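# Set lighting desk faders to taped levels, keep master

## Task

Slide every channel fader on the lighting desk until it sits at the level marked on the tape strip above that fader. When finished, the master fader has to be at the same level it had at the start.

## Robot and tools

Robot: two six-joint arms, left_arm and right_arm, each carrying a two-finger parallel gripper (pad gap 0 to 80 mm) and a wrist camera (cam_left_wrist, cam_right_wrist, each 896x504). Base roots in the scene frame: left_arm at (-0.057, +0.462, +0.017) m, unrotated; right_arm at (+0.044, -0.383, +0.017) m, quat_wxyz (+1.000, 0, 0, +0.017). A two-camera stand is fixed behind the arms. The wrist joints are weak (contact torque limits about 15 to 16.5 N m; the three big joints 130 N m).

Frames: the scene frame has its origin at table-top height midway between the nominal bases, +z up, +x out over the table, left_arm toward +y. Reported hand positions, orientations and velocities use each arm's own base frame. Command offsets use the axes of that arm's current Hand target, i.e. the tool frame: fingers point along +z and close along x. end_effector_position is the point between the pads; fingertips extend 9.3 mm past it. A camera block sticks out about 12 cm toward the gripper's -y.

Row format (shared by execute_actions and move): 18 numbers, all in [-1, 1], both arms always present. Order: left dx, dy, dz, rx, ry, rz, gripper position, force_limit, speed, then the same nine for the right arm. The six pose numbers are an offset, not a pose: they count from that arm's Hand target at the start of the action or move, scaled so 1.0 = 0.6 m or 180 degrees; rx, ry, rz form one rotation vector. Rows inside one action or target list all count from that same start, not from each other, while repeating an offset in a new call moves further. Sending all six zeros re-requests the current Hand target. Gripper numbers are absolute settings: position +1 fully open, about -0.90 pads touching, -1 to grip; force_limit -1 about 15 N, +1 about 35 N per pad; speed -1 is 5 mm/s, +1 is 100 mm/s. A 0 is a real command, so repeat the previous gripper values to leave a gripper unchanged. A new force_limit or speed on stopped fingers needs a position change of at least 0.01.

Tools:
- execute_actions(actions, cameras): actions is a list of actions; each action is up to 15 rows, one per 1/30 s step, lasting 0.5 s; a short table repeats its last row. An empty list returns state plus images.
- move(target, speed, blend, stop_force, zero, blocking, cameras): target is one row or a list of up to 15 rows, each an offset from the same starting Hand targets. speed is path top speed in m/s, 0.002 to 3.6 (default 0.25), turning limited to twice that in rad/s; one value or one per target. blend in m rounds corners of a list (0 = stop at each). stop_force in N, 3 to 120, ends an arm's path when its wrist sensor feels that much push; use it slowly for touching things, omit it when moving away from a contact, and do not rely on it while the gripper rotates. zero (bool, only with stop_force) re-zeros before the move. blocking=false returns after about 0.5 s while the move continues (not allowed with stop_force). Total duration is capped at 10 s.
- wait(seconds 0 to 10, cameras); stop(cameras) brakes a running move; zoom_image(camera, region [x0, y0, x1, y1] in pixels, at most 504 by 504) enlarges part of the latest image; zero_wrist_force(arm); read_manual(section "licences"); finished_scene(scene, 1 or 2) ends the scene and must be the only call in that reply.

Results: per arm end_effector_position (m), end_effector_quat_wxyz, velocities (m/s, rad/s), Hand target (last commanded pose after clipping; next offsets start there), Joint positions, Joint torques (whole drive output, offset and noisy), Joint velocities (may read within noise), Wrist force and Wrist torque along tool axes plus a line with the peak since last shown, Tool commands, is_grasped (1 only if an object stopped the fingers) and width_mm. execute_actions also lists positions at some steps. move adds a move: line: done, off_target, moving, held or fault, with limits=paced (pose clipped) or limits=held (steps withheld). MOTOR HOT warns at 70 °C; OVER-TEMPERATURE FAULT brakes the arm 30 to 60 s.

Behaviour: commanded orientation is clipped to within 32 degrees of the measured one each step. Motion lags commands by about 0.09 s or 0.17 to 0.22 s and may overshoot when fast. Grippers often stop short of the Hand target; resend, or add the missing distance as an offset. The clearance check may hold an arm near the other arm, but collisions can still happen. Avoid paths passing close to an arm's own base.

Avoid: any outside force around 150 N (±25) or joint torque at its limit causes a 10 s fault stop; arms are stiff, so a target slightly beyond a firm surface can fault, and slower motion hits softer. Press faders gently and move them sideways rather than shoving down. Never knock anything off the table, let arms strike each other, or hit fixed objects hard. Stretched or straining arms heat motors.

Each tool is called after "Request:" in YAML: its name, and indented under it one key for each argument.

## Session

Request:
execute_actions:
  actions: []

Scene clock: 0.00 s.
left_arm: end_effector_position=(+0.6515, +0.3916, +0.3486) width_mm=79.9 is_grasped=0 end_effector_quat_wxyz=(+0.406, +0.136, +0.833, +0.351) | right_arm: end_effector_position=(+0.0129, +0.6495, +0.2707) width_mm=79.9 is_grasped=0 end_effector_quat_wxyz=(-0.262, +0.830, +0.103, +0.482)
Joint positions: left_arm=[0.299 -1.164 1.705 -3.233 -1.343 -0.806] | right_arm=[5.227 -1.874 -1.91 -0.689 0.423 3.254]
Joint velocities: within noise
Joint torques (N m): no reading
Wrist force (N): no reading
Wrist torque (N m): no reading
Wrist force, peak (N): no reading
Hand target: left_arm +0.6515, +0.3916, +0.3486; +0.406, +0.136, +0.833, +0.351 | right_arm +0.0129, +0.6495, +0.2707; -0.262, +0.830, +0.103, +0.482
Tool commands: left_gripper/position=+0.998 left_gripper/force_limit=+1.0 left_gripper/speed=+1.0 right_gripper/position=+0.996 right_gripper/force_limit=+1.0 right_gripper/speed=+1.0

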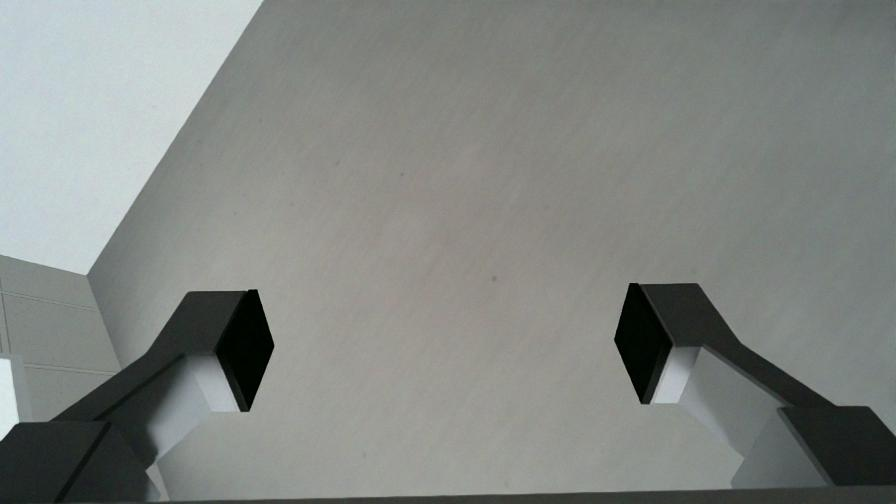

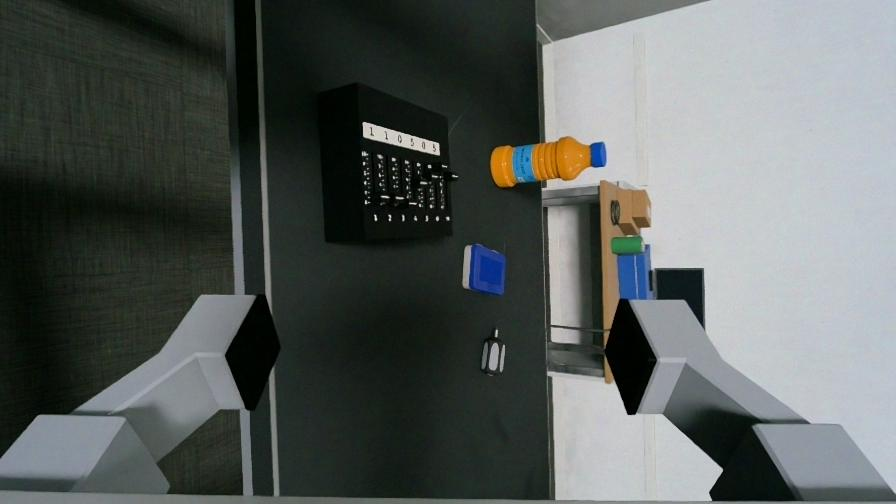

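Request:
zoom_image:
  camera: "cam_right_wrist"
  region: [300, 70, 560, 260]

Request:
zoom_image:
  camera: "cam_right_wrist"
  region: [340, 100, 470, 230]

Scaled by 1.938 from the camera's 896x504 image, which has a finer 1280x720 frame.

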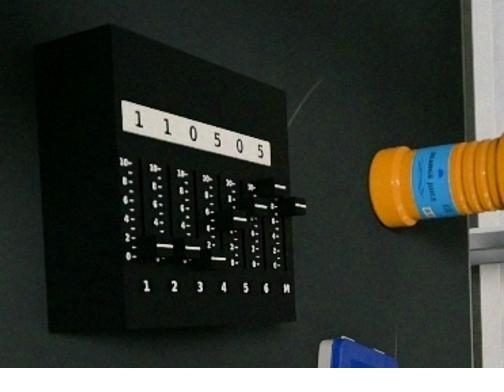

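Scaled by 3.877 from the camera's 896x504 image, which has a finer 1280x720 frame.

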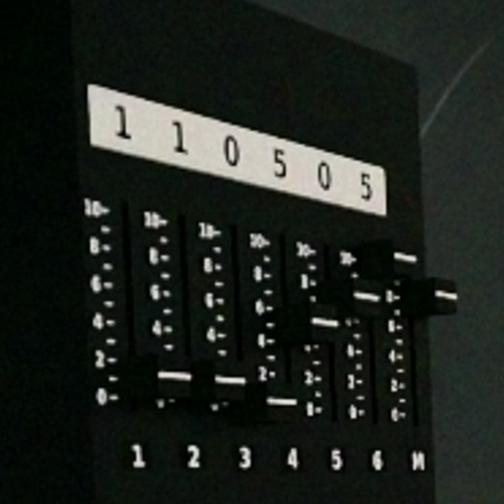

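Request:
move:
  target: [0,0,0,0,0,0,1,-1,1,0.3855,0.454,0.1287,0.1938,-0.1867,0.2742,1,-1,1]
  speed: 0.25
  cameras: ["cam_right_wrist"]

Scene clock: 240.63 s.
left_arm: end_effector_position=(+0.6515, +0.3916, +0.3486) width_mm=80.0 is_grasped=0 end_effector_quat_wxyz=(+0.406, +0.136, +0.833, +0.351) | right_arm: end_effector_position=(+0.3047, +0.4425, +0.3457) width_mm=80.0 is_grasped=0 end_effector_quat_wxyz=(-0.620, +0.783, -0.041, +0.032)
Joint positions: left_arm=[0.299 -1.164 1.705 -3.233 -1.343 -0.806] | right_arm=[4.203 -1.684 -2.275 0.567 1.964 3.045]
Joint torques (N m): left_arm=[-1.29 -39.47 -21.77 -2.31 0.4 -0.14] | right_arm=[-13.89 22.73 10.61 0.68 1.86 1.57]
Wrist force (N): left_arm=[0.0 0.1 0.0] | right_arm=[0.3 1.8 0.0]
Wrist torque (N m): left_arm=[0.02 0.00 -0.01] | right_arm=[0.25 0.03 0.12]
Wrist force, peak (N): left_arm=[-0.5 -0.2 0.0] | right_arm=[2.1 2.1 -1.0]
Hand target: left_arm +0.6515, +0.3916, +0.3486; +0.406, +0.136, +0.833, +0.351 | right_arm +0.3048, +0.4425, +0.3457; -0.620, +0.783, -0.041, +0.032
Off the commanded pose: left_arm 0.000 m, 0 deg | right_arm 0.000 m, 0 deg.
move: done
Images, in order (width x height): cam_right_wrist 896x504.

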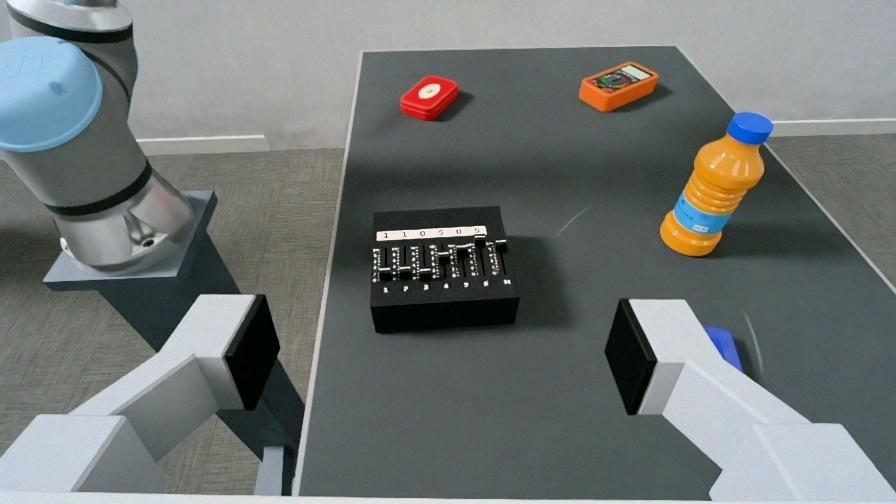

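Request:
zoom_image:
  camera: "cam_right_wrist"
  region: [360, 200, 530, 300]

Scaled by 2.965 from the camera's 896x504 image, which has a finer 1280x720 frame.

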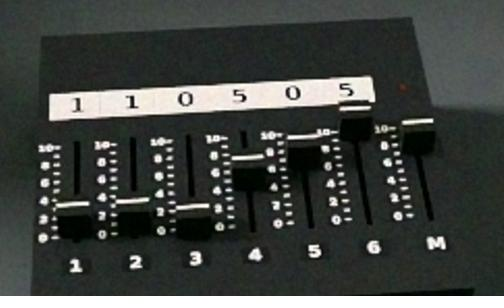

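Request:
move:
  target: [0.064,-0.6697,-0.758,0.3817,0.0277,0.3515,1,-1,1,0,0,0,0,0,0,1,-1,1]
  speed: 0.25
  cameras: ["all"]

Scene clock: 288.17 s.
left_arm: end_effector_position=(+0.3002, -0.0926, +0.2401) width_mm=80.0 is_grasped=0 end_effector_quat_wxyz=(+0.001, +0.707, +0.707, +0.000) | right_arm: end_effector_position=(+0.3048, +0.4425, +0.3457) width_mm=80.0 is_grasped=0 end_effector_quat_wxyz=(-0.620, +0.783, -0.041, +0.032)
Joint positions: left_arm=[-0.738 -2.059 2.267 -1.78 -1.571 -0.738] | right_arm=[4.203 -1.684 -2.275 0.567 1.964 3.045]
Joint torques (N m): left_arm=[-10.83 -10.34 -17.04 -1.56 -0.45 0.78] | right_arm=[-13.27 16.02 9.83 4.88 1.71 0.94]
Wrist force (N): left_arm=[0.5 3.8 0.2] | right_arm=[0.3 1.8 0.2]
Wrist torque (N m): left_arm=[0.55 -0.32 0.53] | right_arm=[0.25 0.03 0.13]
Wrist force, peak (N): left_arm=[0.5 3.8 0.2] | right_arm=[0.8 2.1 0.1]
Hand target: left_arm +0.3001, -0.0926, +0.2400; +0.000, +0.707, +0.707, +0.000 | right_arm +0.3048, +0.4425, +0.3457; -0.620, +0.783, -0.041, +0.032
Off the commanded pose: left_arm 0.000 m, 0 deg | right_arm 0.000 m, 0 deg.
move: done

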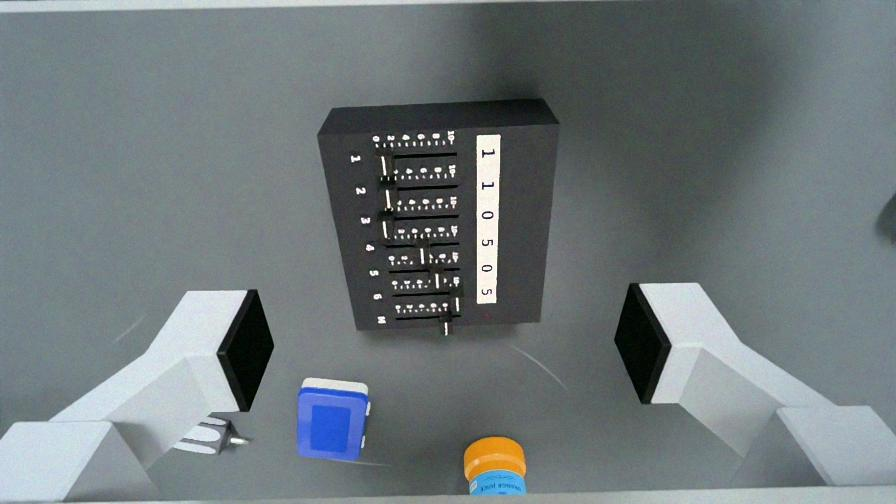

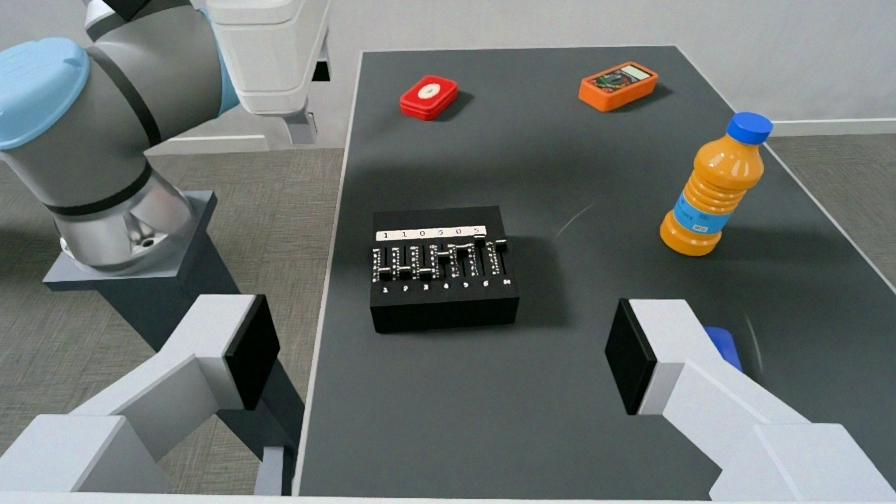

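Request:
zoom_image:
  camera: "cam_left_wrist"
  region: [310, 90, 570, 240]

Request:
zoom_image:
  camera: "cam_left_wrist"
  region: [310, 200, 570, 350]

Scaled by 1.938 from the camera's 896x504 image, which has a finer 1280x720 frame.

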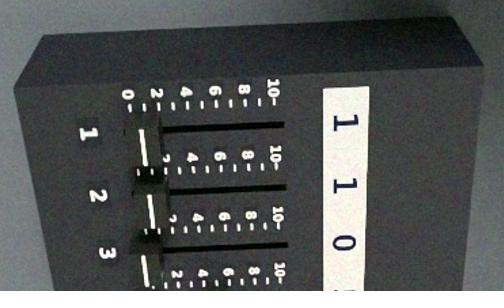

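Scaled by 1.938 from the camera's 896x504 image, which has a finer 1280x720 frame.

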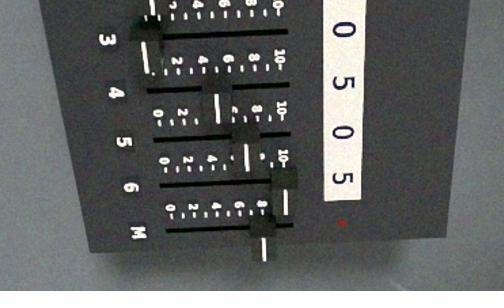

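Request:
move:
  target: [-0.0623,0.079,0.25,0,0,-0.0128,1,-1,1,0,0,0,0,0,0,1,-1,1]
  speed: 0.15
  cameras: ["all"]

Scene clock: 341.97 s.
left_arm: end_effector_position=(+0.3475, -0.1300, +0.0901) width_mm=80.0 is_grasped=0 end_effector_quat_wxyz=(+0.000, +0.693, +0.721, +0.000) | right_arm: end_effector_position=(+0.3048, +0.4425, +0.3457) width_mm=80.0 is_grasped=0 end_effector_quat_wxyz=(-0.620, +0.783, -0.041, +0.032)
Joint positions: left_arm=[-0.725 -1.638 2.432 -2.366 -1.571 -0.766] | right_arm=[4.203 -1.684 -2.275 0.567 1.964 3.045]
Joint torques (N m): left_arm=[0.7 -7.44 -28.04 -4.21 -1.66 1.38] | right_arm=[-12.48 16.97 11.86 4.87 1.82 0.99]
Wrist force (N): left_arm=[0.6 3.4 0.4] | right_arm=[0.4 1.8 0.2]
Wrist torque (N m): left_arm=[0.47 -0.34 0.52] | right_arm=[0.25 0.02 0.12]
Wrist force, peak (N): left_arm=[0.1 3.9 2.4] | right_arm=[0.6 2.1 0.3]
Hand target: left_arm +0.3476, -0.1300, +0.0901; +0.000, +0.693, +0.721, +0.000 | right_arm +0.3048, +0.4425, +0.3457; -0.620, +0.783, -0.041, +0.032
Off the commanded pose: left_arm 0.000 m, 0 deg | right_arm 0.000 m, 0 deg.
move: done

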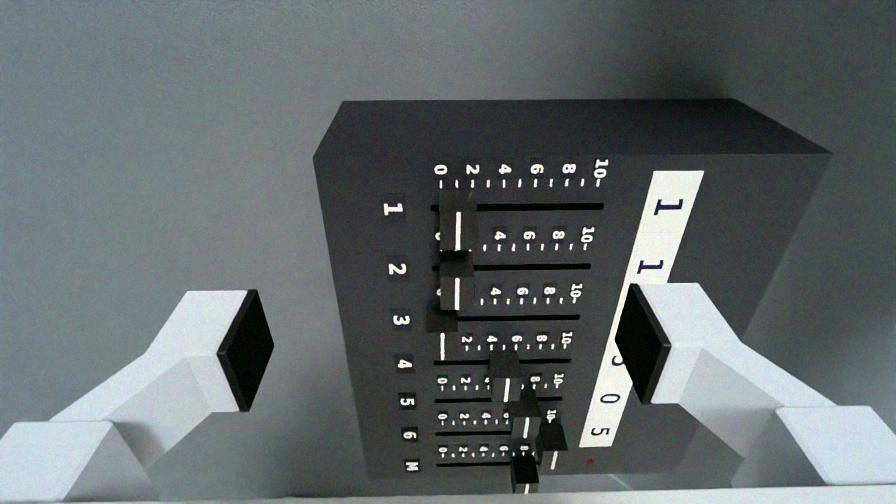

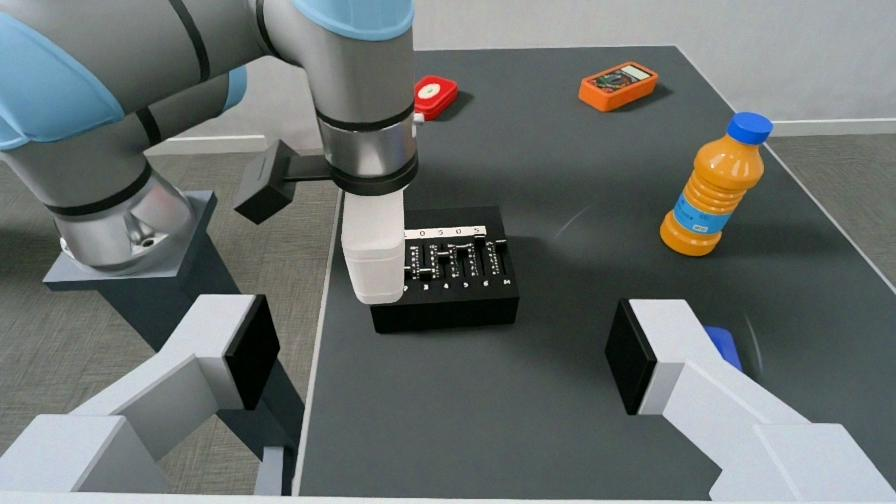

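Request:
zoom_image:
  camera: "cam_left_wrist"
  region: [420, 150, 620, 270]

Request:
zoom_image:
  camera: "cam_left_wrist"
  region: [420, 260, 620, 380]

Request:
zoom_image:
  camera: "cam_left_wrist"
  region: [420, 370, 620, 490]

Scaled by 2.520 from the camera's 896x504 image, which has a finer 1280x720 frame.

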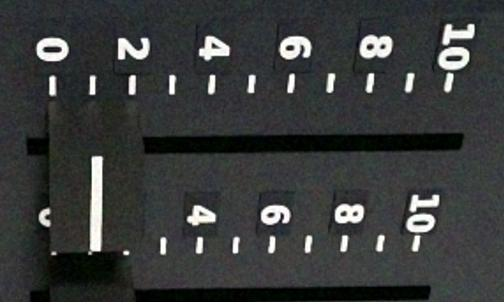

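Scaled by 2.520 from the camera's 896x504 image, which has a finer 1280x720 frame.

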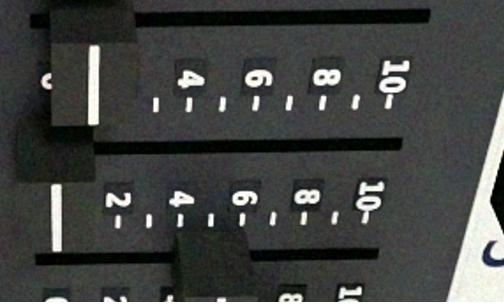

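Scaled by 2.520 from the camera's 896x504 image, which has a finer 1280x720 frame.

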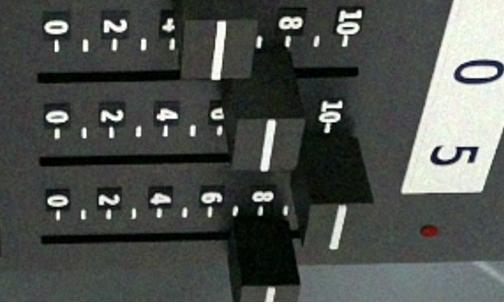

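Request:
move:
  target: [0.0528,0.1512,0,0,0,0,-0.1875,-1,1,0,0,0,0,0,0,1,-1,1]
  speed: 0.15
  cameras: ["all"]

Scene clock: 458.63 s.
left_arm: end_effector_position=(+0.4368, -0.0947, +0.0901) width_mm=30.1 is_grasped=0 end_effector_quat_wxyz=(+0.000, +0.693, +0.721, +0.000) | right_arm: end_effector_position=(+0.3048, +0.4425, +0.3457) width_mm=80.0 is_grasped=0 end_effector_quat_wxyz=(-0.620, +0.783, -0.041, +0.032)
Joint positions: left_arm=[-0.516 -1.453 2.24 -2.359 -1.571 -0.557] | right_arm=[4.203 -1.684 -2.275 0.567 1.964 3.045]
Joint torques (N m): left_arm=[6.58 -16.47 -24.74 -4.56 -0.79 1.22] | right_arm=[-11.38 17.88 13.09 4.8 1.62 0.8]
Wrist force (N): left_arm=[0.5 3.5 0.4] | right_arm=[0.3 1.9 0.1]
Wrist torque (N m): left_arm=[0.50 -0.29 0.44] | right_arm=[0.26 0.02 0.13]
Wrist force, peak (N): left_arm=[1.2 5.7 0.5] | right_arm=[0.3 2.1 0.1]
Hand target: left_arm +0.4369, -0.0947, +0.0901; +0.000, +0.693, +0.721, +0.000 | right_arm +0.3048, +0.4425, +0.3457; -0.620, +0.783, -0.041, +0.032
Off the commanded pose: left_arm 0.000 m, 0 deg | right_arm 0.000 m, 0 deg.
move: done

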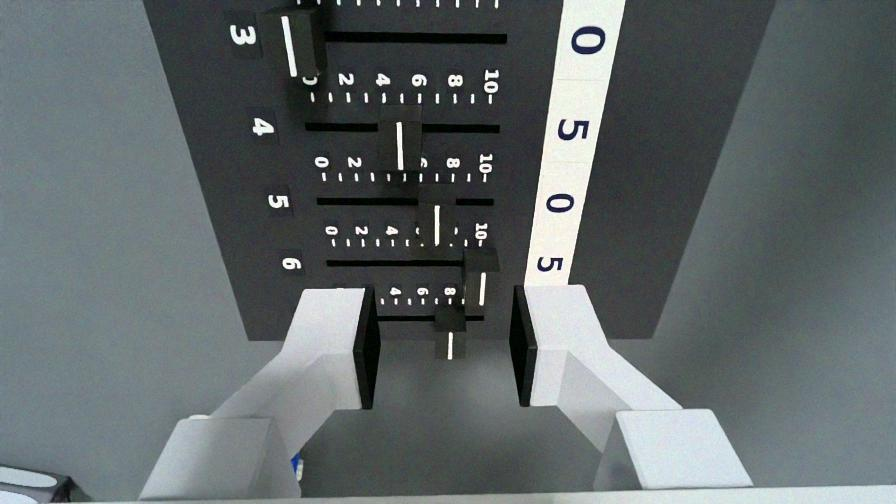

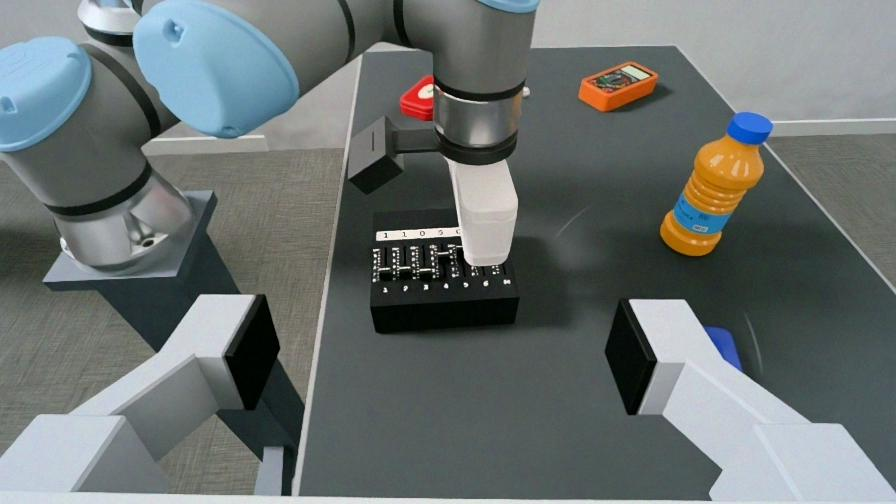

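Request:
zoom_image:
  camera: "cam_left_wrist"
  region: [300, 140, 520, 272]

Request:
zoom_image:
  camera: "cam_left_wrist"
  region: [300, 230, 520, 362]

Scaled by 2.291 from the camera's 896x504 image, which has a finer 1280x720 frame.

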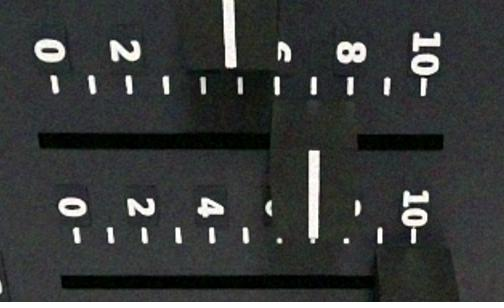

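Scaled by 2.291 from the camera's 896x504 image, which has a finer 1280x720 frame.

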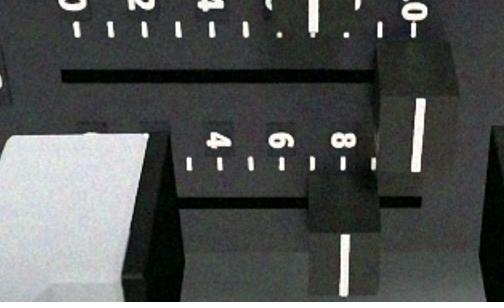

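Request:
move:
  target:
    - [-0.004,-0.0078,0.02,0,0,0,-0.1875,-1,1,0,0,0,0,0,0,1,-1,1]
    - [-0.004,-0.0078,0.0635,0,0,0,-0.1875,-1,1,0,0,0,0,0,0,1,-1,1]
  speed: 0.05
  cameras: ["all"]

Scene clock: 510.77 s.
left_arm: end_effector_position=(+0.4323, -0.0973, +0.0519) width_mm=30.1 is_grasped=0 end_effector_quat_wxyz=(+0.000, +0.693, +0.721, +0.000) | right_arm: end_effector_position=(+0.3048, +0.4425, +0.3457) width_mm=80.0 is_grasped=0 end_effector_quat_wxyz=(-0.620, +0.783, -0.041, +0.032)
Joint positions: left_arm=[-0.527 -1.373 2.288 -2.485 -1.571 -0.567] | right_arm=[4.203 -1.684 -2.275 0.567 1.964 3.045]
Joint torques (N m): left_arm=[9.5 -31.02 -26.82 -0.22 1.85 1.36] | right_arm=[-12.16 15.8 15.31 4.93 1.92 0.5]
Wrist force (N): left_arm=[0.7 3.3 0.1] | right_arm=[0.4 1.7 0.0]
Wrist torque (N m): left_arm=[0.50 -0.34 0.42] | right_arm=[0.24 0.01 0.13]
Wrist force, peak (N): left_arm=[0.6 3.9 -0.2] | right_arm=[0.5 2.0 0.2]
Hand target: left_arm +0.4324, -0.0973, +0.0520; +0.000, +0.693, +0.721, +0.000 | right_arm +0.3048, +0.4425, +0.3457; -0.620, +0.783, -0.041, +0.032
Off the commanded pose: left_arm 0.000 m, 0 deg | right_arm 0.000 m, 0 deg.
move: done

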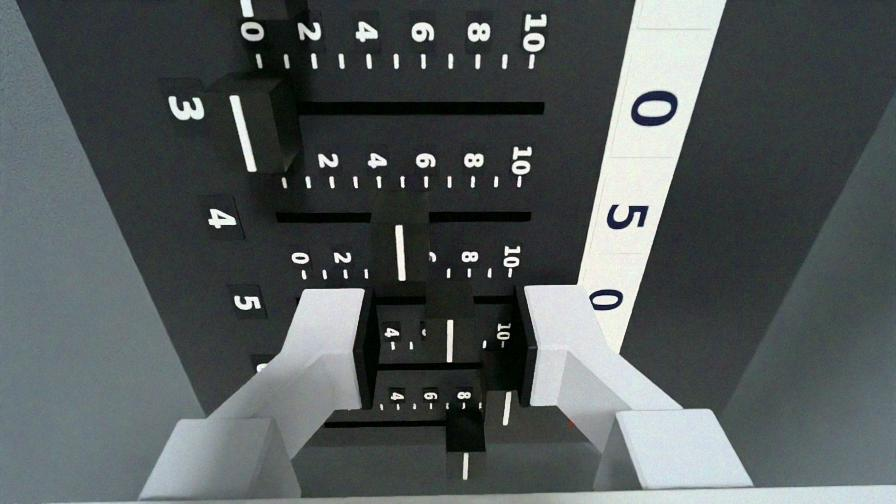

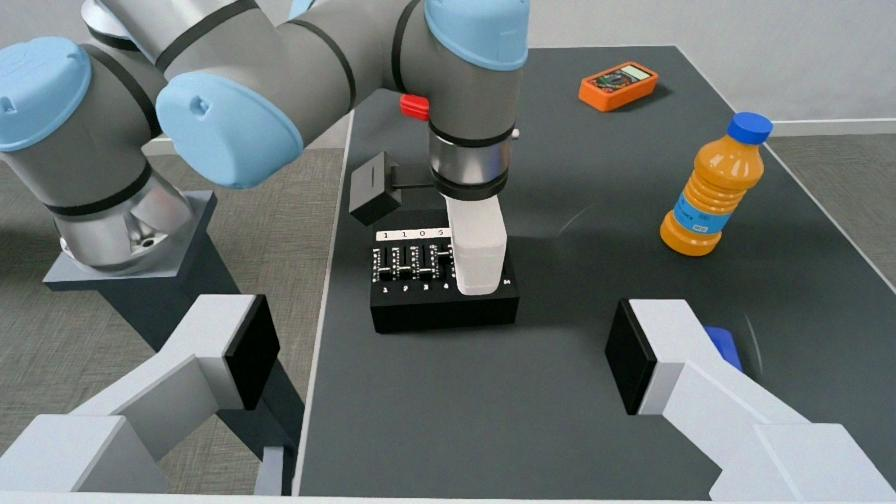

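Request:
zoom_image:
  camera: "cam_left_wrist"
  region: [340, 230, 560, 362]

Request:
zoom_image:
  camera: "cam_left_wrist"
  region: [340, 340, 560, 472]

Scaled by 2.291 from the camera's 896x504 image, which has a finer 1280x720 frame.

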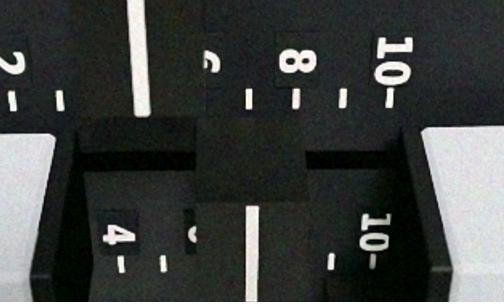

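Scaled by 2.291 from the camera's 896x504 image, which has a finer 1280x720 frame.

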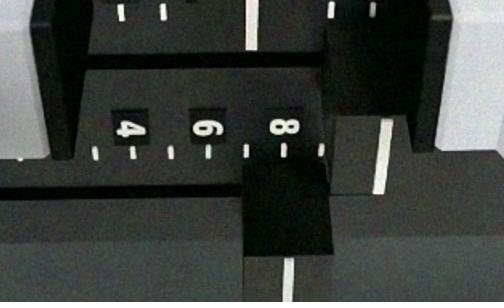

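Request:
move:
  target: [0,0,0,0,0,0,-1,-1,0,0,0,0,0,0,0,1,-1,1]
  speed: 0.05
  cameras: ["cam_left_wrist"]

Scene clock: 530.87 s.
left_arm: end_effector_position=(+0.4324, -0.0973, +0.0520) width_mm=9.7 is_grasped=1 end_effector_quat_wxyz=(+0.000, +0.693, +0.721, +0.000) | right_arm: end_effector_position=(+0.3048, +0.4425, +0.3457) width_mm=80.0 is_grasped=0 end_effector_quat_wxyz=(-0.620, +0.783, -0.041, +0.032)
Joint positions: left_arm=[-0.527 -1.373 2.287 -2.486 -1.571 -0.567] | right_arm=[4.203 -1.684 -2.275 0.567 1.964 3.045]
Joint torques (N m): left_arm=[8.12 -21.32 -26.19 -3.64 1.7 0.79] | right_arm=[-10.32 16.75 18.15 4.95 2 0.25]
Wrist force (N): left_arm=[1.1 2.9 0.1] | right_arm=[0.4 1.8 0.2]
Wrist torque (N m): left_arm=[0.50 -0.31 0.44] | right_arm=[0.26 0.01 0.13]
Wrist force, peak (N): left_arm=[0.7 3.7 0.3] | right_arm=[0.4 2.2 0.2]
Hand target: left_arm +0.4324, -0.0973, +0.0520; +0.000, +0.693, +0.721, +0.000 | right_arm +0.3048, +0.4425, +0.3457; -0.620, +0.783, -0.041, +0.032
Off the commanded pose: left_arm 0.000 m, 0 deg | right_arm 0.000 m, 0 deg.
move: done
Images, in order (width x height): cam_left_wrist 896x504.

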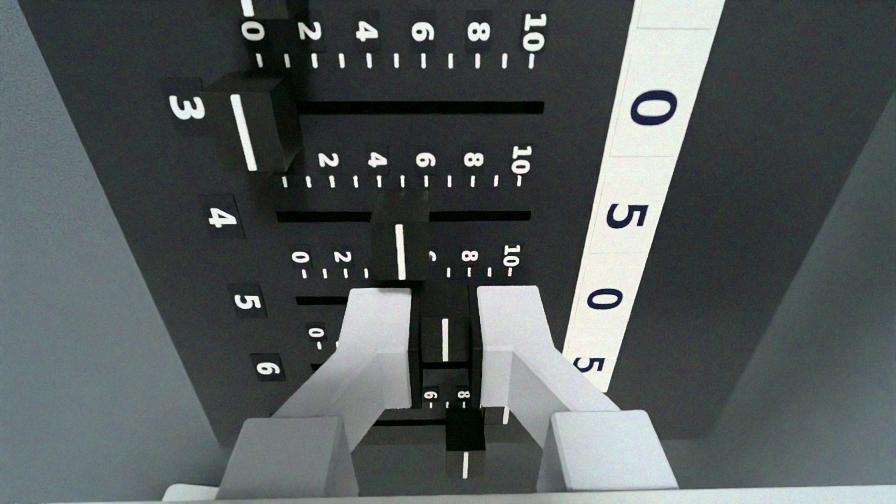

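Request:
move:
  target: [-0.0528,0,0,0,0,0,-1,-1,0,0,0,0,0,0,0,1,-1,1]
  speed: 0.06
  cameras: ["cam_left_wrist"]

Scene clock: 536.33 s.
left_arm: end_effector_position=(+0.4337, -0.1291, +0.0520) width_mm=9.7 is_grasped=1 end_effector_quat_wxyz=(+0.000, +0.693, +0.721, +0.000) end_effector_velocity=(+0.000, +0.002, +0.000) end_effector_angular_velocity=(-0.001, +0.000, -0.002) | right_arm: end_effector_position=(+0.3048, +0.4425, +0.3457) width_mm=80.0 is_grasped=0 end_effector_quat_wxyz=(-0.620, +0.783, -0.041, +0.032)
Joint positions: left_arm=[-0.588 -1.355 2.262 -2.479 -1.571 -0.629] | right_arm=[4.203 -1.684 -2.275 0.567 1.964 3.045]
Joint velocities: left_arm=[0.004 -0.002 0.002 -0.001 -0.001 0.005] | right_arm=[within noise]
Joint torques (N m): left_arm=[10.01 -31.86 -7.33 -4.04 1.68 1.44] | right_arm=[-10.42 16.08 20.09 4.79 1.59 0.36]
Wrist force (N): left_arm=[2.2 -0.8 -1.7] | right_arm=[0.1 1.7 0.4]
Wrist torque (N m): left_arm=[0.44 -0.36 0.52] | right_arm=[0.24 0.05 0.13]
Wrist force, peak (N): left_arm=[6.0 -3.9 -3.1] | right_arm=[0.6 2.0 0.2]
Hand target: left_arm +0.4337, -0.1290, +0.0520; +0.000, +0.693, +0.721, +0.000 | right_arm +0.3048, +0.4425, +0.3457; -0.620, +0.783, -0.041, +0.032
Off the commanded pose: left_arm 0.000 m, 0 deg | right_arm 0.000 m, 0 deg.
move: done
Images, in order (width x height): cam_left_wrist 896x504.

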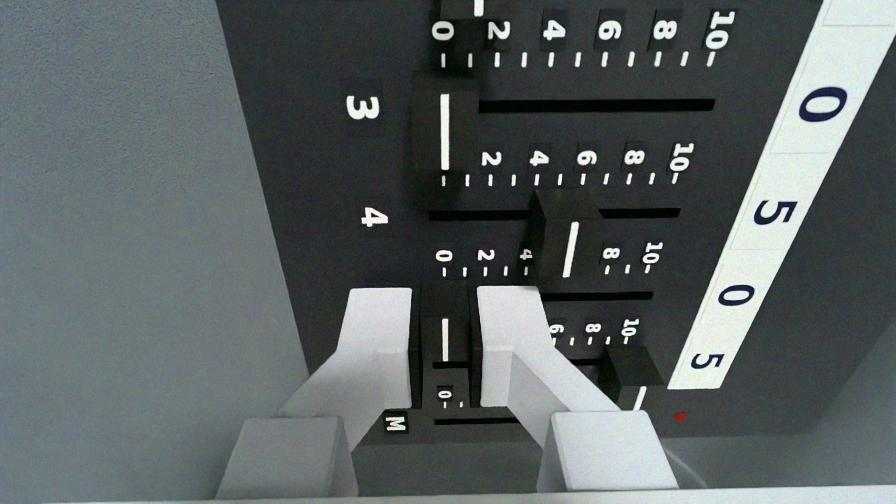

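Request:
zoom_image:
  camera: "cam_left_wrist"
  region: [400, 230, 540, 314]

Request:
zoom_image:
  camera: "cam_left_wrist"
  region: [400, 310, 540, 394]

Scaled by 3.600 from the camera's 896x504 image, which has a finer 1280x720 frame.

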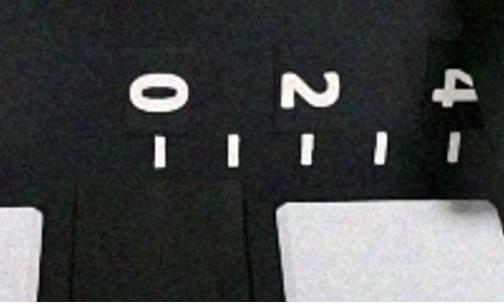

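Scaled by 3.600 from the camera's 896x504 image, which has a finer 1280x720 frame.

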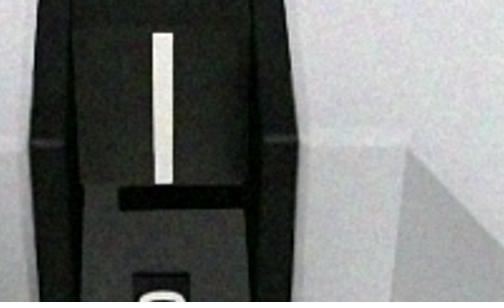

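Request:
move:
  target:
    - [0,0,0,0,0,0,-0.1875,-1,0,0,0,0,0,0,0,1,-1,1]
    - [0,0,-0.0667,0,0,0,-0.1875,-1,0,0,0,0,0,0,0,1,-1,1]
    - [0.075,0.037,-0.0667,0,0,0,-0.1875,-1,0,0,0,0,0,0,0,1,-1,1]
  speed: 0.1
  cameras: ["cam_left_wrist"]

Scene clock: 559.60 s.
left_arm: end_effector_position=(+0.4540, -0.0832, +0.0920) width_mm=30.1 is_grasped=0 end_effector_quat_wxyz=(+0.000, +0.693, +0.721, +0.000) | right_arm: end_effector_position=(+0.3048, +0.4425, +0.3457) width_mm=80.0 is_grasped=0 end_effector_quat_wxyz=(-0.620, +0.783, -0.041, +0.032)
Joint positions: left_arm=[-0.474 -1.425 2.2 -2.346 -1.571 -0.515] | right_arm=[4.203 -1.684 -2.275 0.567 1.964 3.045]
Joint torques (N m): left_arm=[3.64 -32.48 -7.9 -2.24 -1.72 0.53] | right_arm=[-9.58 16.22 22.48 4.74 1.65 0.16]
Wrist force (N): left_arm=[0.4 3.6 0.2] | right_arm=[0.4 1.6 0.3]
Wrist torque (N m): left_arm=[0.53 -0.27 0.45] | right_arm=[0.23 0.01 0.13]
Wrist force, peak (N): left_arm=[1.5 4.1 0.2] | right_arm=[0.4 2.1 0.1]
Hand target: left_arm +0.4540, -0.0831, +0.0920; +0.000, +0.693, +0.721, +0.000 | right_arm +0.3048, +0.4425, +0.3457; -0.620, +0.783, -0.041, +0.032
Off the commanded pose: left_arm 0.000 m, 0 deg | right_arm 0.000 m, 0 deg.
move: done
Images, in order (width x height): cam_left_wrist 896x504.

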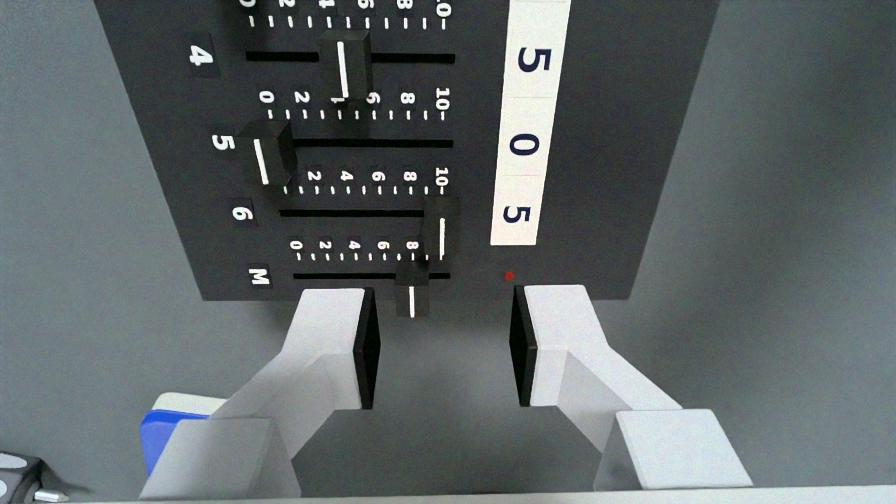

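Request:
zoom_image:
  camera: "cam_left_wrist"
  region: [230, 90, 460, 228]

Request:
zoom_image:
  camera: "cam_left_wrist"
  region: [260, 180, 490, 318]

Scaled by 2.191 from the camera's 896x504 image, which has a finer 1280x720 frame.

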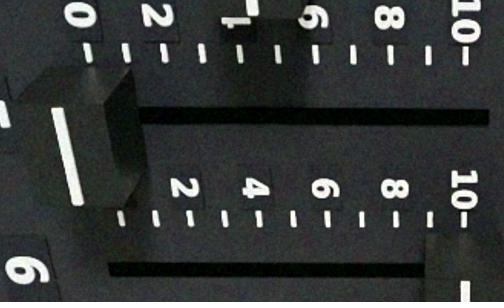

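Scaled by 2.191 from the camera's 896x504 image, which has a finer 1280x720 frame.

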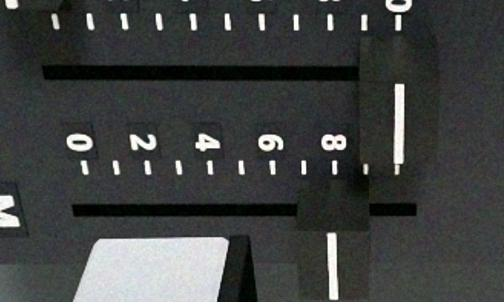

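Request:
move:
  target:
    - [-0.00167,0,0.0667,0,0,0,-0.1875,-1,0,0,0,0,0,0,0,1,-1,1]
    - [-0.00167,0,0.0667,0,0,0,-1,-1,0,0,0,0,0,0,0,1,-1,1]
    - [-0.03933,0,0.0667,0,0,0,-1,-1,0,0,0,0,0,0,0,1,-1,1]
    - [-0.03933,0,0.0667,0,0,0,-0.1875,-1,0,0,0,0,0,0,0,1,-1,1]
    - [-0.03933,0,0,0,0,0,-0.1875,-1,0,0,0,0,0,0,0,1,-1,1]
  speed: [0.1,0.1,0.06,0.1,0.1]
  cameras: ["cam_left_wrist"]

Scene clock: 575.23 s.
left_arm: end_effector_position=(+0.4550, -0.1067, +0.0920) width_mm=30.1 is_grasped=0 end_effector_quat_wxyz=(+0.000, +0.693, +0.721, +0.000) | right_arm: end_effector_position=(+0.3048, +0.4425, +0.3457) width_mm=80.0 is_grasped=0 end_effector_quat_wxyz=(-0.620, +0.783, -0.041, +0.032)
Joint positions: left_arm=[-0.52 -1.413 2.184 -2.343 -1.571 -0.56] | right_arm=[4.203 -1.684 -2.275 0.567 1.964 3.045]
Joint torques (N m): left_arm=[1.97 -29.39 -8.53 -1.11 1.94 -1.01] | right_arm=[-9.54 16.82 25.2 4.76 1.95 -0.1]
Wrist force (N): left_arm=[0.5 3.3 0.1] | right_arm=[0.5 1.6 0.1]
Wrist torque (N m): left_arm=[0.48 -0.30 0.55] | right_arm=[0.23 0.01 0.12]
Wrist force, peak (N): left_arm=[0.4 3.5 1.9] | right_arm=[0.6 2.1 0.4]
Hand target: left_arm +0.4549, -0.1067, +0.0920; +0.000, +0.693, +0.721, +0.000 | right_arm +0.3048, +0.4425, +0.3457; -0.620, +0.783, -0.041, +0.032
Off the commanded pose: left_arm 0.000 m, 0 deg | right_arm 0.000 m, 0 deg.
move: done
Images, in order (width x height): cam_left_wrist 896x504.

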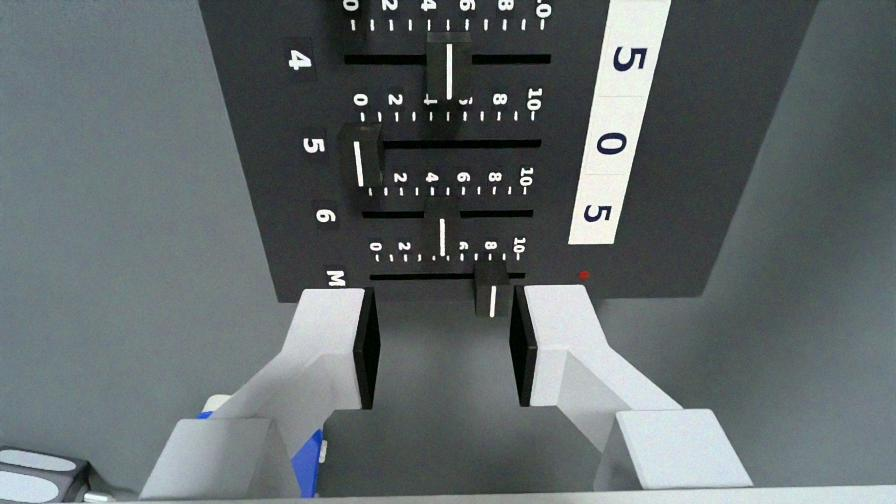

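Request:
zoom_image:
  camera: "cam_left_wrist"
  region: [340, 100, 540, 220]

Request:
zoom_image:
  camera: "cam_left_wrist"
  region: [340, 200, 540, 320]

Scaled by 2.520 from the camera's 896x504 image, which has a finer 1280x720 frame.

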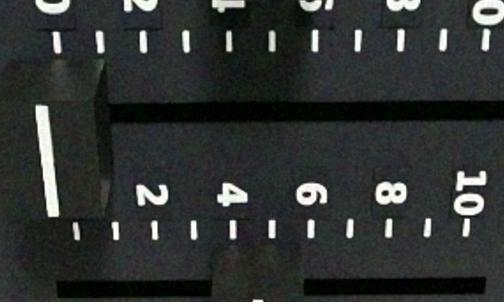

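Scaled by 2.520 from the camera's 896x504 image, which has a finer 1280x720 frame.

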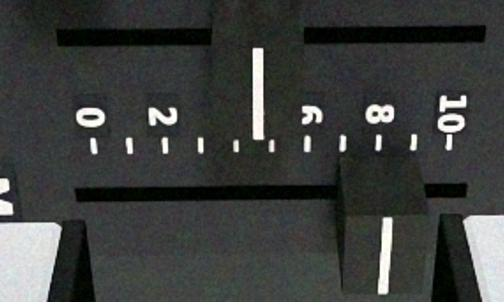

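Request:
move:
  target: [0.03,0,0,0,0,0,-0.1875,-1,0,0,0,0,0,0,0,1,-1,1]
  speed: 0.1
  cameras: ["cam_left_wrist"]

Request:
zoom_image:
  camera: "cam_left_wrist"
  region: [260, 100, 480, 232]

Scene clock: 689.47 s.
left_arm: end_effector_position=(+0.4542, -0.0885, +0.0920) width_mm=30.1 is_grasped=0 end_effector_quat_wxyz=(+0.000, +0.693, +0.721, +0.000) end_effector_velocity=(+0.000, -0.003, +0.000) end_effector_angular_velocity=(-0.001, +0.000, +0.001) | right_arm: end_effector_position=(+0.3048, +0.4425, +0.3457) width_mm=80.0 is_grasped=0 end_effector_quat_wxyz=(-0.620, +0.783, -0.041, +0.032)
Joint positions: left_arm=[-0.485 -1.423 2.197 -2.346 -1.571 -0.525] | right_arm=[4.203 -1.684 -2.275 0.567 1.964 3.045]
Joint velocities: left_arm=[-0.006 0 -0.001 0 0 -0.007] | right_arm=[within noise]
Joint torques (N m): left_arm=[-11.98 -17.98 -24.49 -3.96 1.16 -1.67] | right_arm=[-7.56 16.63 25.27 4.8 1.92 -0.37]
Wrist force (N): left_arm=[0.5 3.5 0.3] | right_arm=[0.5 2.0 0.1]
Wrist torque (N m): left_arm=[0.52 -0.29 0.45] | right_arm=[0.28 0.01 0.13]
Wrist force, peak (N): left_arm=[0.9 3.6 0.4] | right_arm=[0.5 2.1 -0.1]
Hand target: left_arm +0.4542, -0.0887, +0.0920; +0.000, +0.693, +0.721, +0.000 | right_arm +0.3048, +0.4425, +0.3457; -0.620, +0.783, -0.041, +0.032
Off the commanded pose: left_arm 0.000 m, 0 deg | right_arm 0.000 m, 0 deg.
move: done
Images, in order (width x height): cam_left_wrist 896x504.

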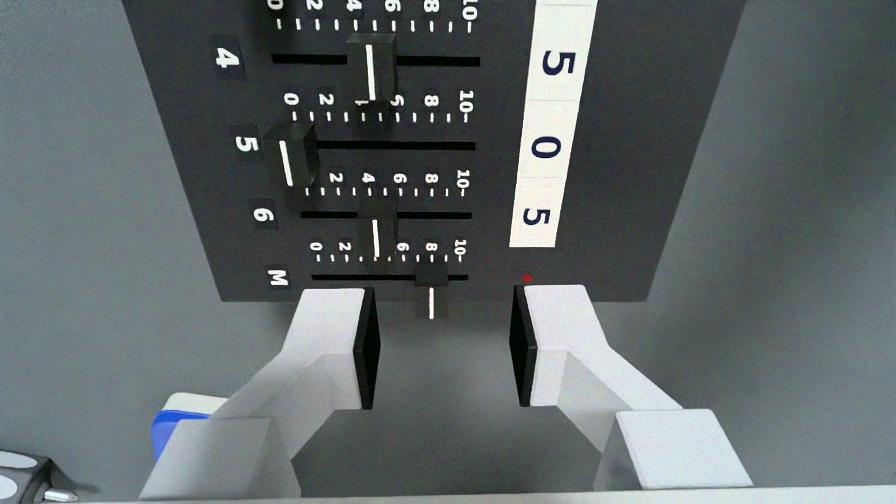

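Scaled by 2.291 from the camera's 896x504 image, which has a finer 1280x720 frame.

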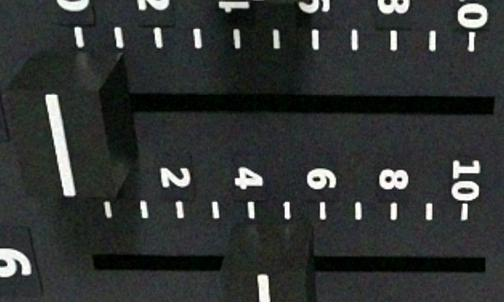

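Request:
move:
  target: [-0.0316,0,0.0283,-0.006,-0.0094,0,-0.1875,-1,0,0,0,0,0,0,0,1,-1,1]
  speed: 0.1
  cameras: ["cam_left_wrist"]

Request:
zoom_image:
  camera: "cam_left_wrist"
  region: [360, 150, 550, 264]

Request:
zoom_image:
  camera: "cam_left_wrist"
  region: [360, 220, 550, 334]

Scene clock: 732.67 s.
left_arm: end_effector_position=(+0.4549, -0.1077, +0.0750) width_mm=30.1 is_grasped=0 end_effector_quat_wxyz=(+0.017, +0.693, +0.721, -0.003) | right_arm: end_effector_position=(+0.3048, +0.4425, +0.3457) width_mm=80.0 is_grasped=0 end_effector_quat_wxyz=(-0.620, +0.783, -0.041, +0.032)
Joint positions: left_arm=[-0.514 -1.381 2.219 -2.441 -1.586 -0.555] | right_arm=[4.203 -1.684 -2.275 0.567 1.964 3.045]
Joint torques (N m): left_arm=[9.11 -30.17 -28.02 -2.14 1.96 1.17] | right_arm=[-7.47 16.84 25.4 4.71 1.92 -0.51]
Wrist force (N): left_arm=[0.7 3.3 0.1] | right_arm=[0.5 1.6 0.0]
Wrist torque (N m): left_arm=[0.50 -0.34 0.52] | right_arm=[0.23 0.00 0.13]
Wrist force, peak (N): left_arm=[0.7 3.7 -0.4] | right_arm=[0.7 2.0 0.3]
Hand target: left_arm +0.4550, -0.1076, +0.0751; +0.018, +0.693, +0.721, -0.003 | right_arm +0.3048, +0.4425, +0.3457; -0.620, +0.783, -0.041, +0.032
Off the commanded pose: left_arm 0.000 m, 0 deg | right_arm 0.000 m, 0 deg.
move: done
Images, in order (width x height): cam_left_wrist 896x504.

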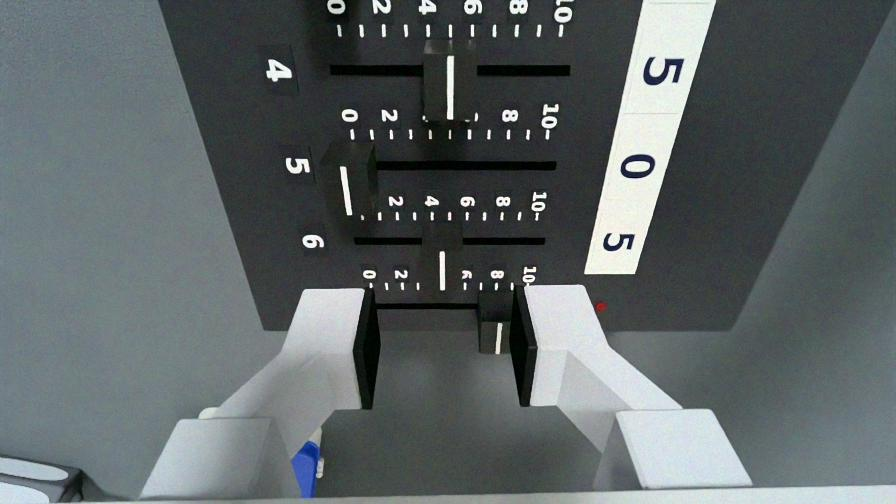

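Scaled by 2.653 from the camera's 896x504 image, which has a finer 1280x720 frame.

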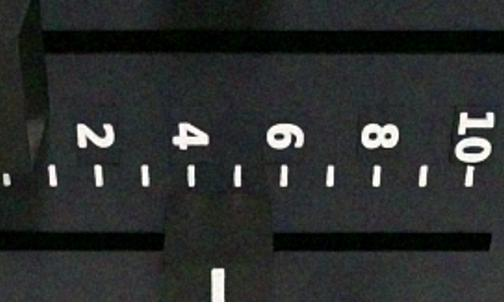

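Scaled by 2.653 from the camera's 896x504 image, which has a finer 1280x720 frame.

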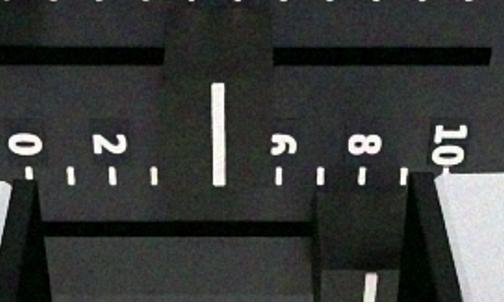

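Request:
move:
  target:
    - [-0.0015,0,0.0383,0,0,0,-0.1875,-1,0,0,0,0,0,0,0,1,-1,1]
    - [-0.0015,0,0.0383,0,0,0,-1,-1,0,0,0,0,0,0,0,1,-1,1]
  speed: 0.1
  cameras: ["cam_left_wrist"]

Request:
zoom_image:
  camera: "cam_left_wrist"
  region: [375, 240, 515, 380]

Scene clock: 756.33 s.
left_arm: end_effector_position=(+0.4555, -0.1092, +0.0521) width_mm=9.7 is_grasped=1 end_effector_quat_wxyz=(+0.018, +0.693, +0.721, -0.003) | right_arm: end_effector_position=(+0.3048, +0.4425, +0.3457) width_mm=80.0 is_grasped=0 end_effector_quat_wxyz=(-0.620, +0.783, -0.041, +0.032)
Joint positions: left_arm=[-0.517 -1.327 2.237 -2.512 -1.586 -0.557] | right_arm=[4.203 -1.684 -2.275 0.567 1.964 3.045]
Joint torques (N m): left_arm=[0.69 -28.13 -26.86 -4.01 1.8 1.28] | right_arm=[-7.76 15.62 25.37 4.76 2 -0.96]
Wrist force (N): left_arm=[1.4 3.2 0.7] | right_arm=[0.3 1.5 0.0]
Wrist torque (N m): left_arm=[0.49 -0.29 0.52] | right_arm=[0.23 0.03 0.12]
Wrist force, peak (N): left_arm=[1.5 3.4 0.8] | right_arm=[0.6 1.9 0.5]
Hand target: left_arm +0.4555, -0.1092, +0.0521; +0.018, +0.693, +0.721, -0.003 | right_arm +0.3048, +0.4425, +0.3457; -0.620, +0.783, -0.041, +0.032
Off the commanded pose: left_arm 0.000 m, 0 deg | right_arm 0.000 m, 0 deg.
move: done
Images, in order (width x height): cam_left_wrist 896x504.

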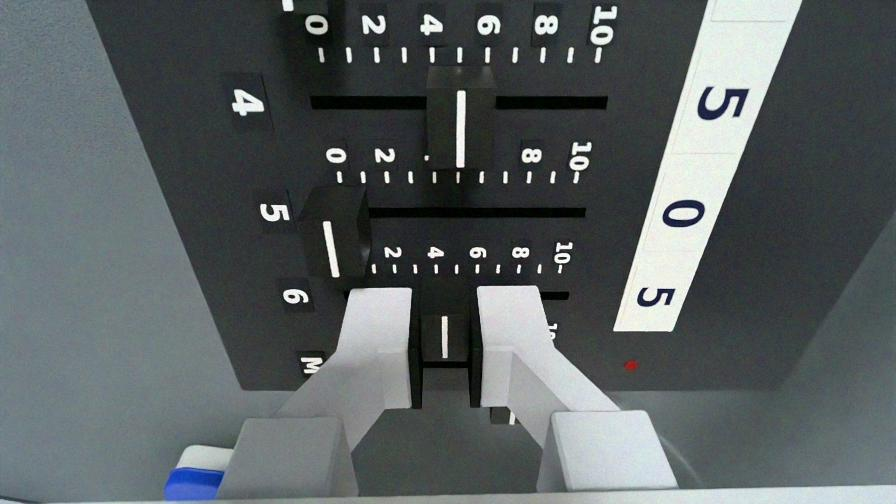

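Scaled by 3.600 from the camera's 896x504 image, which has a finer 1280x720 frame.

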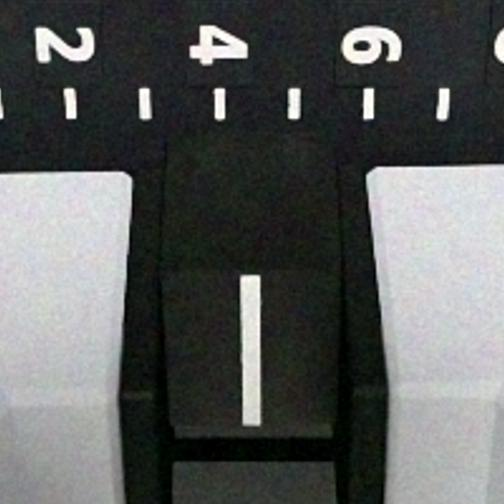

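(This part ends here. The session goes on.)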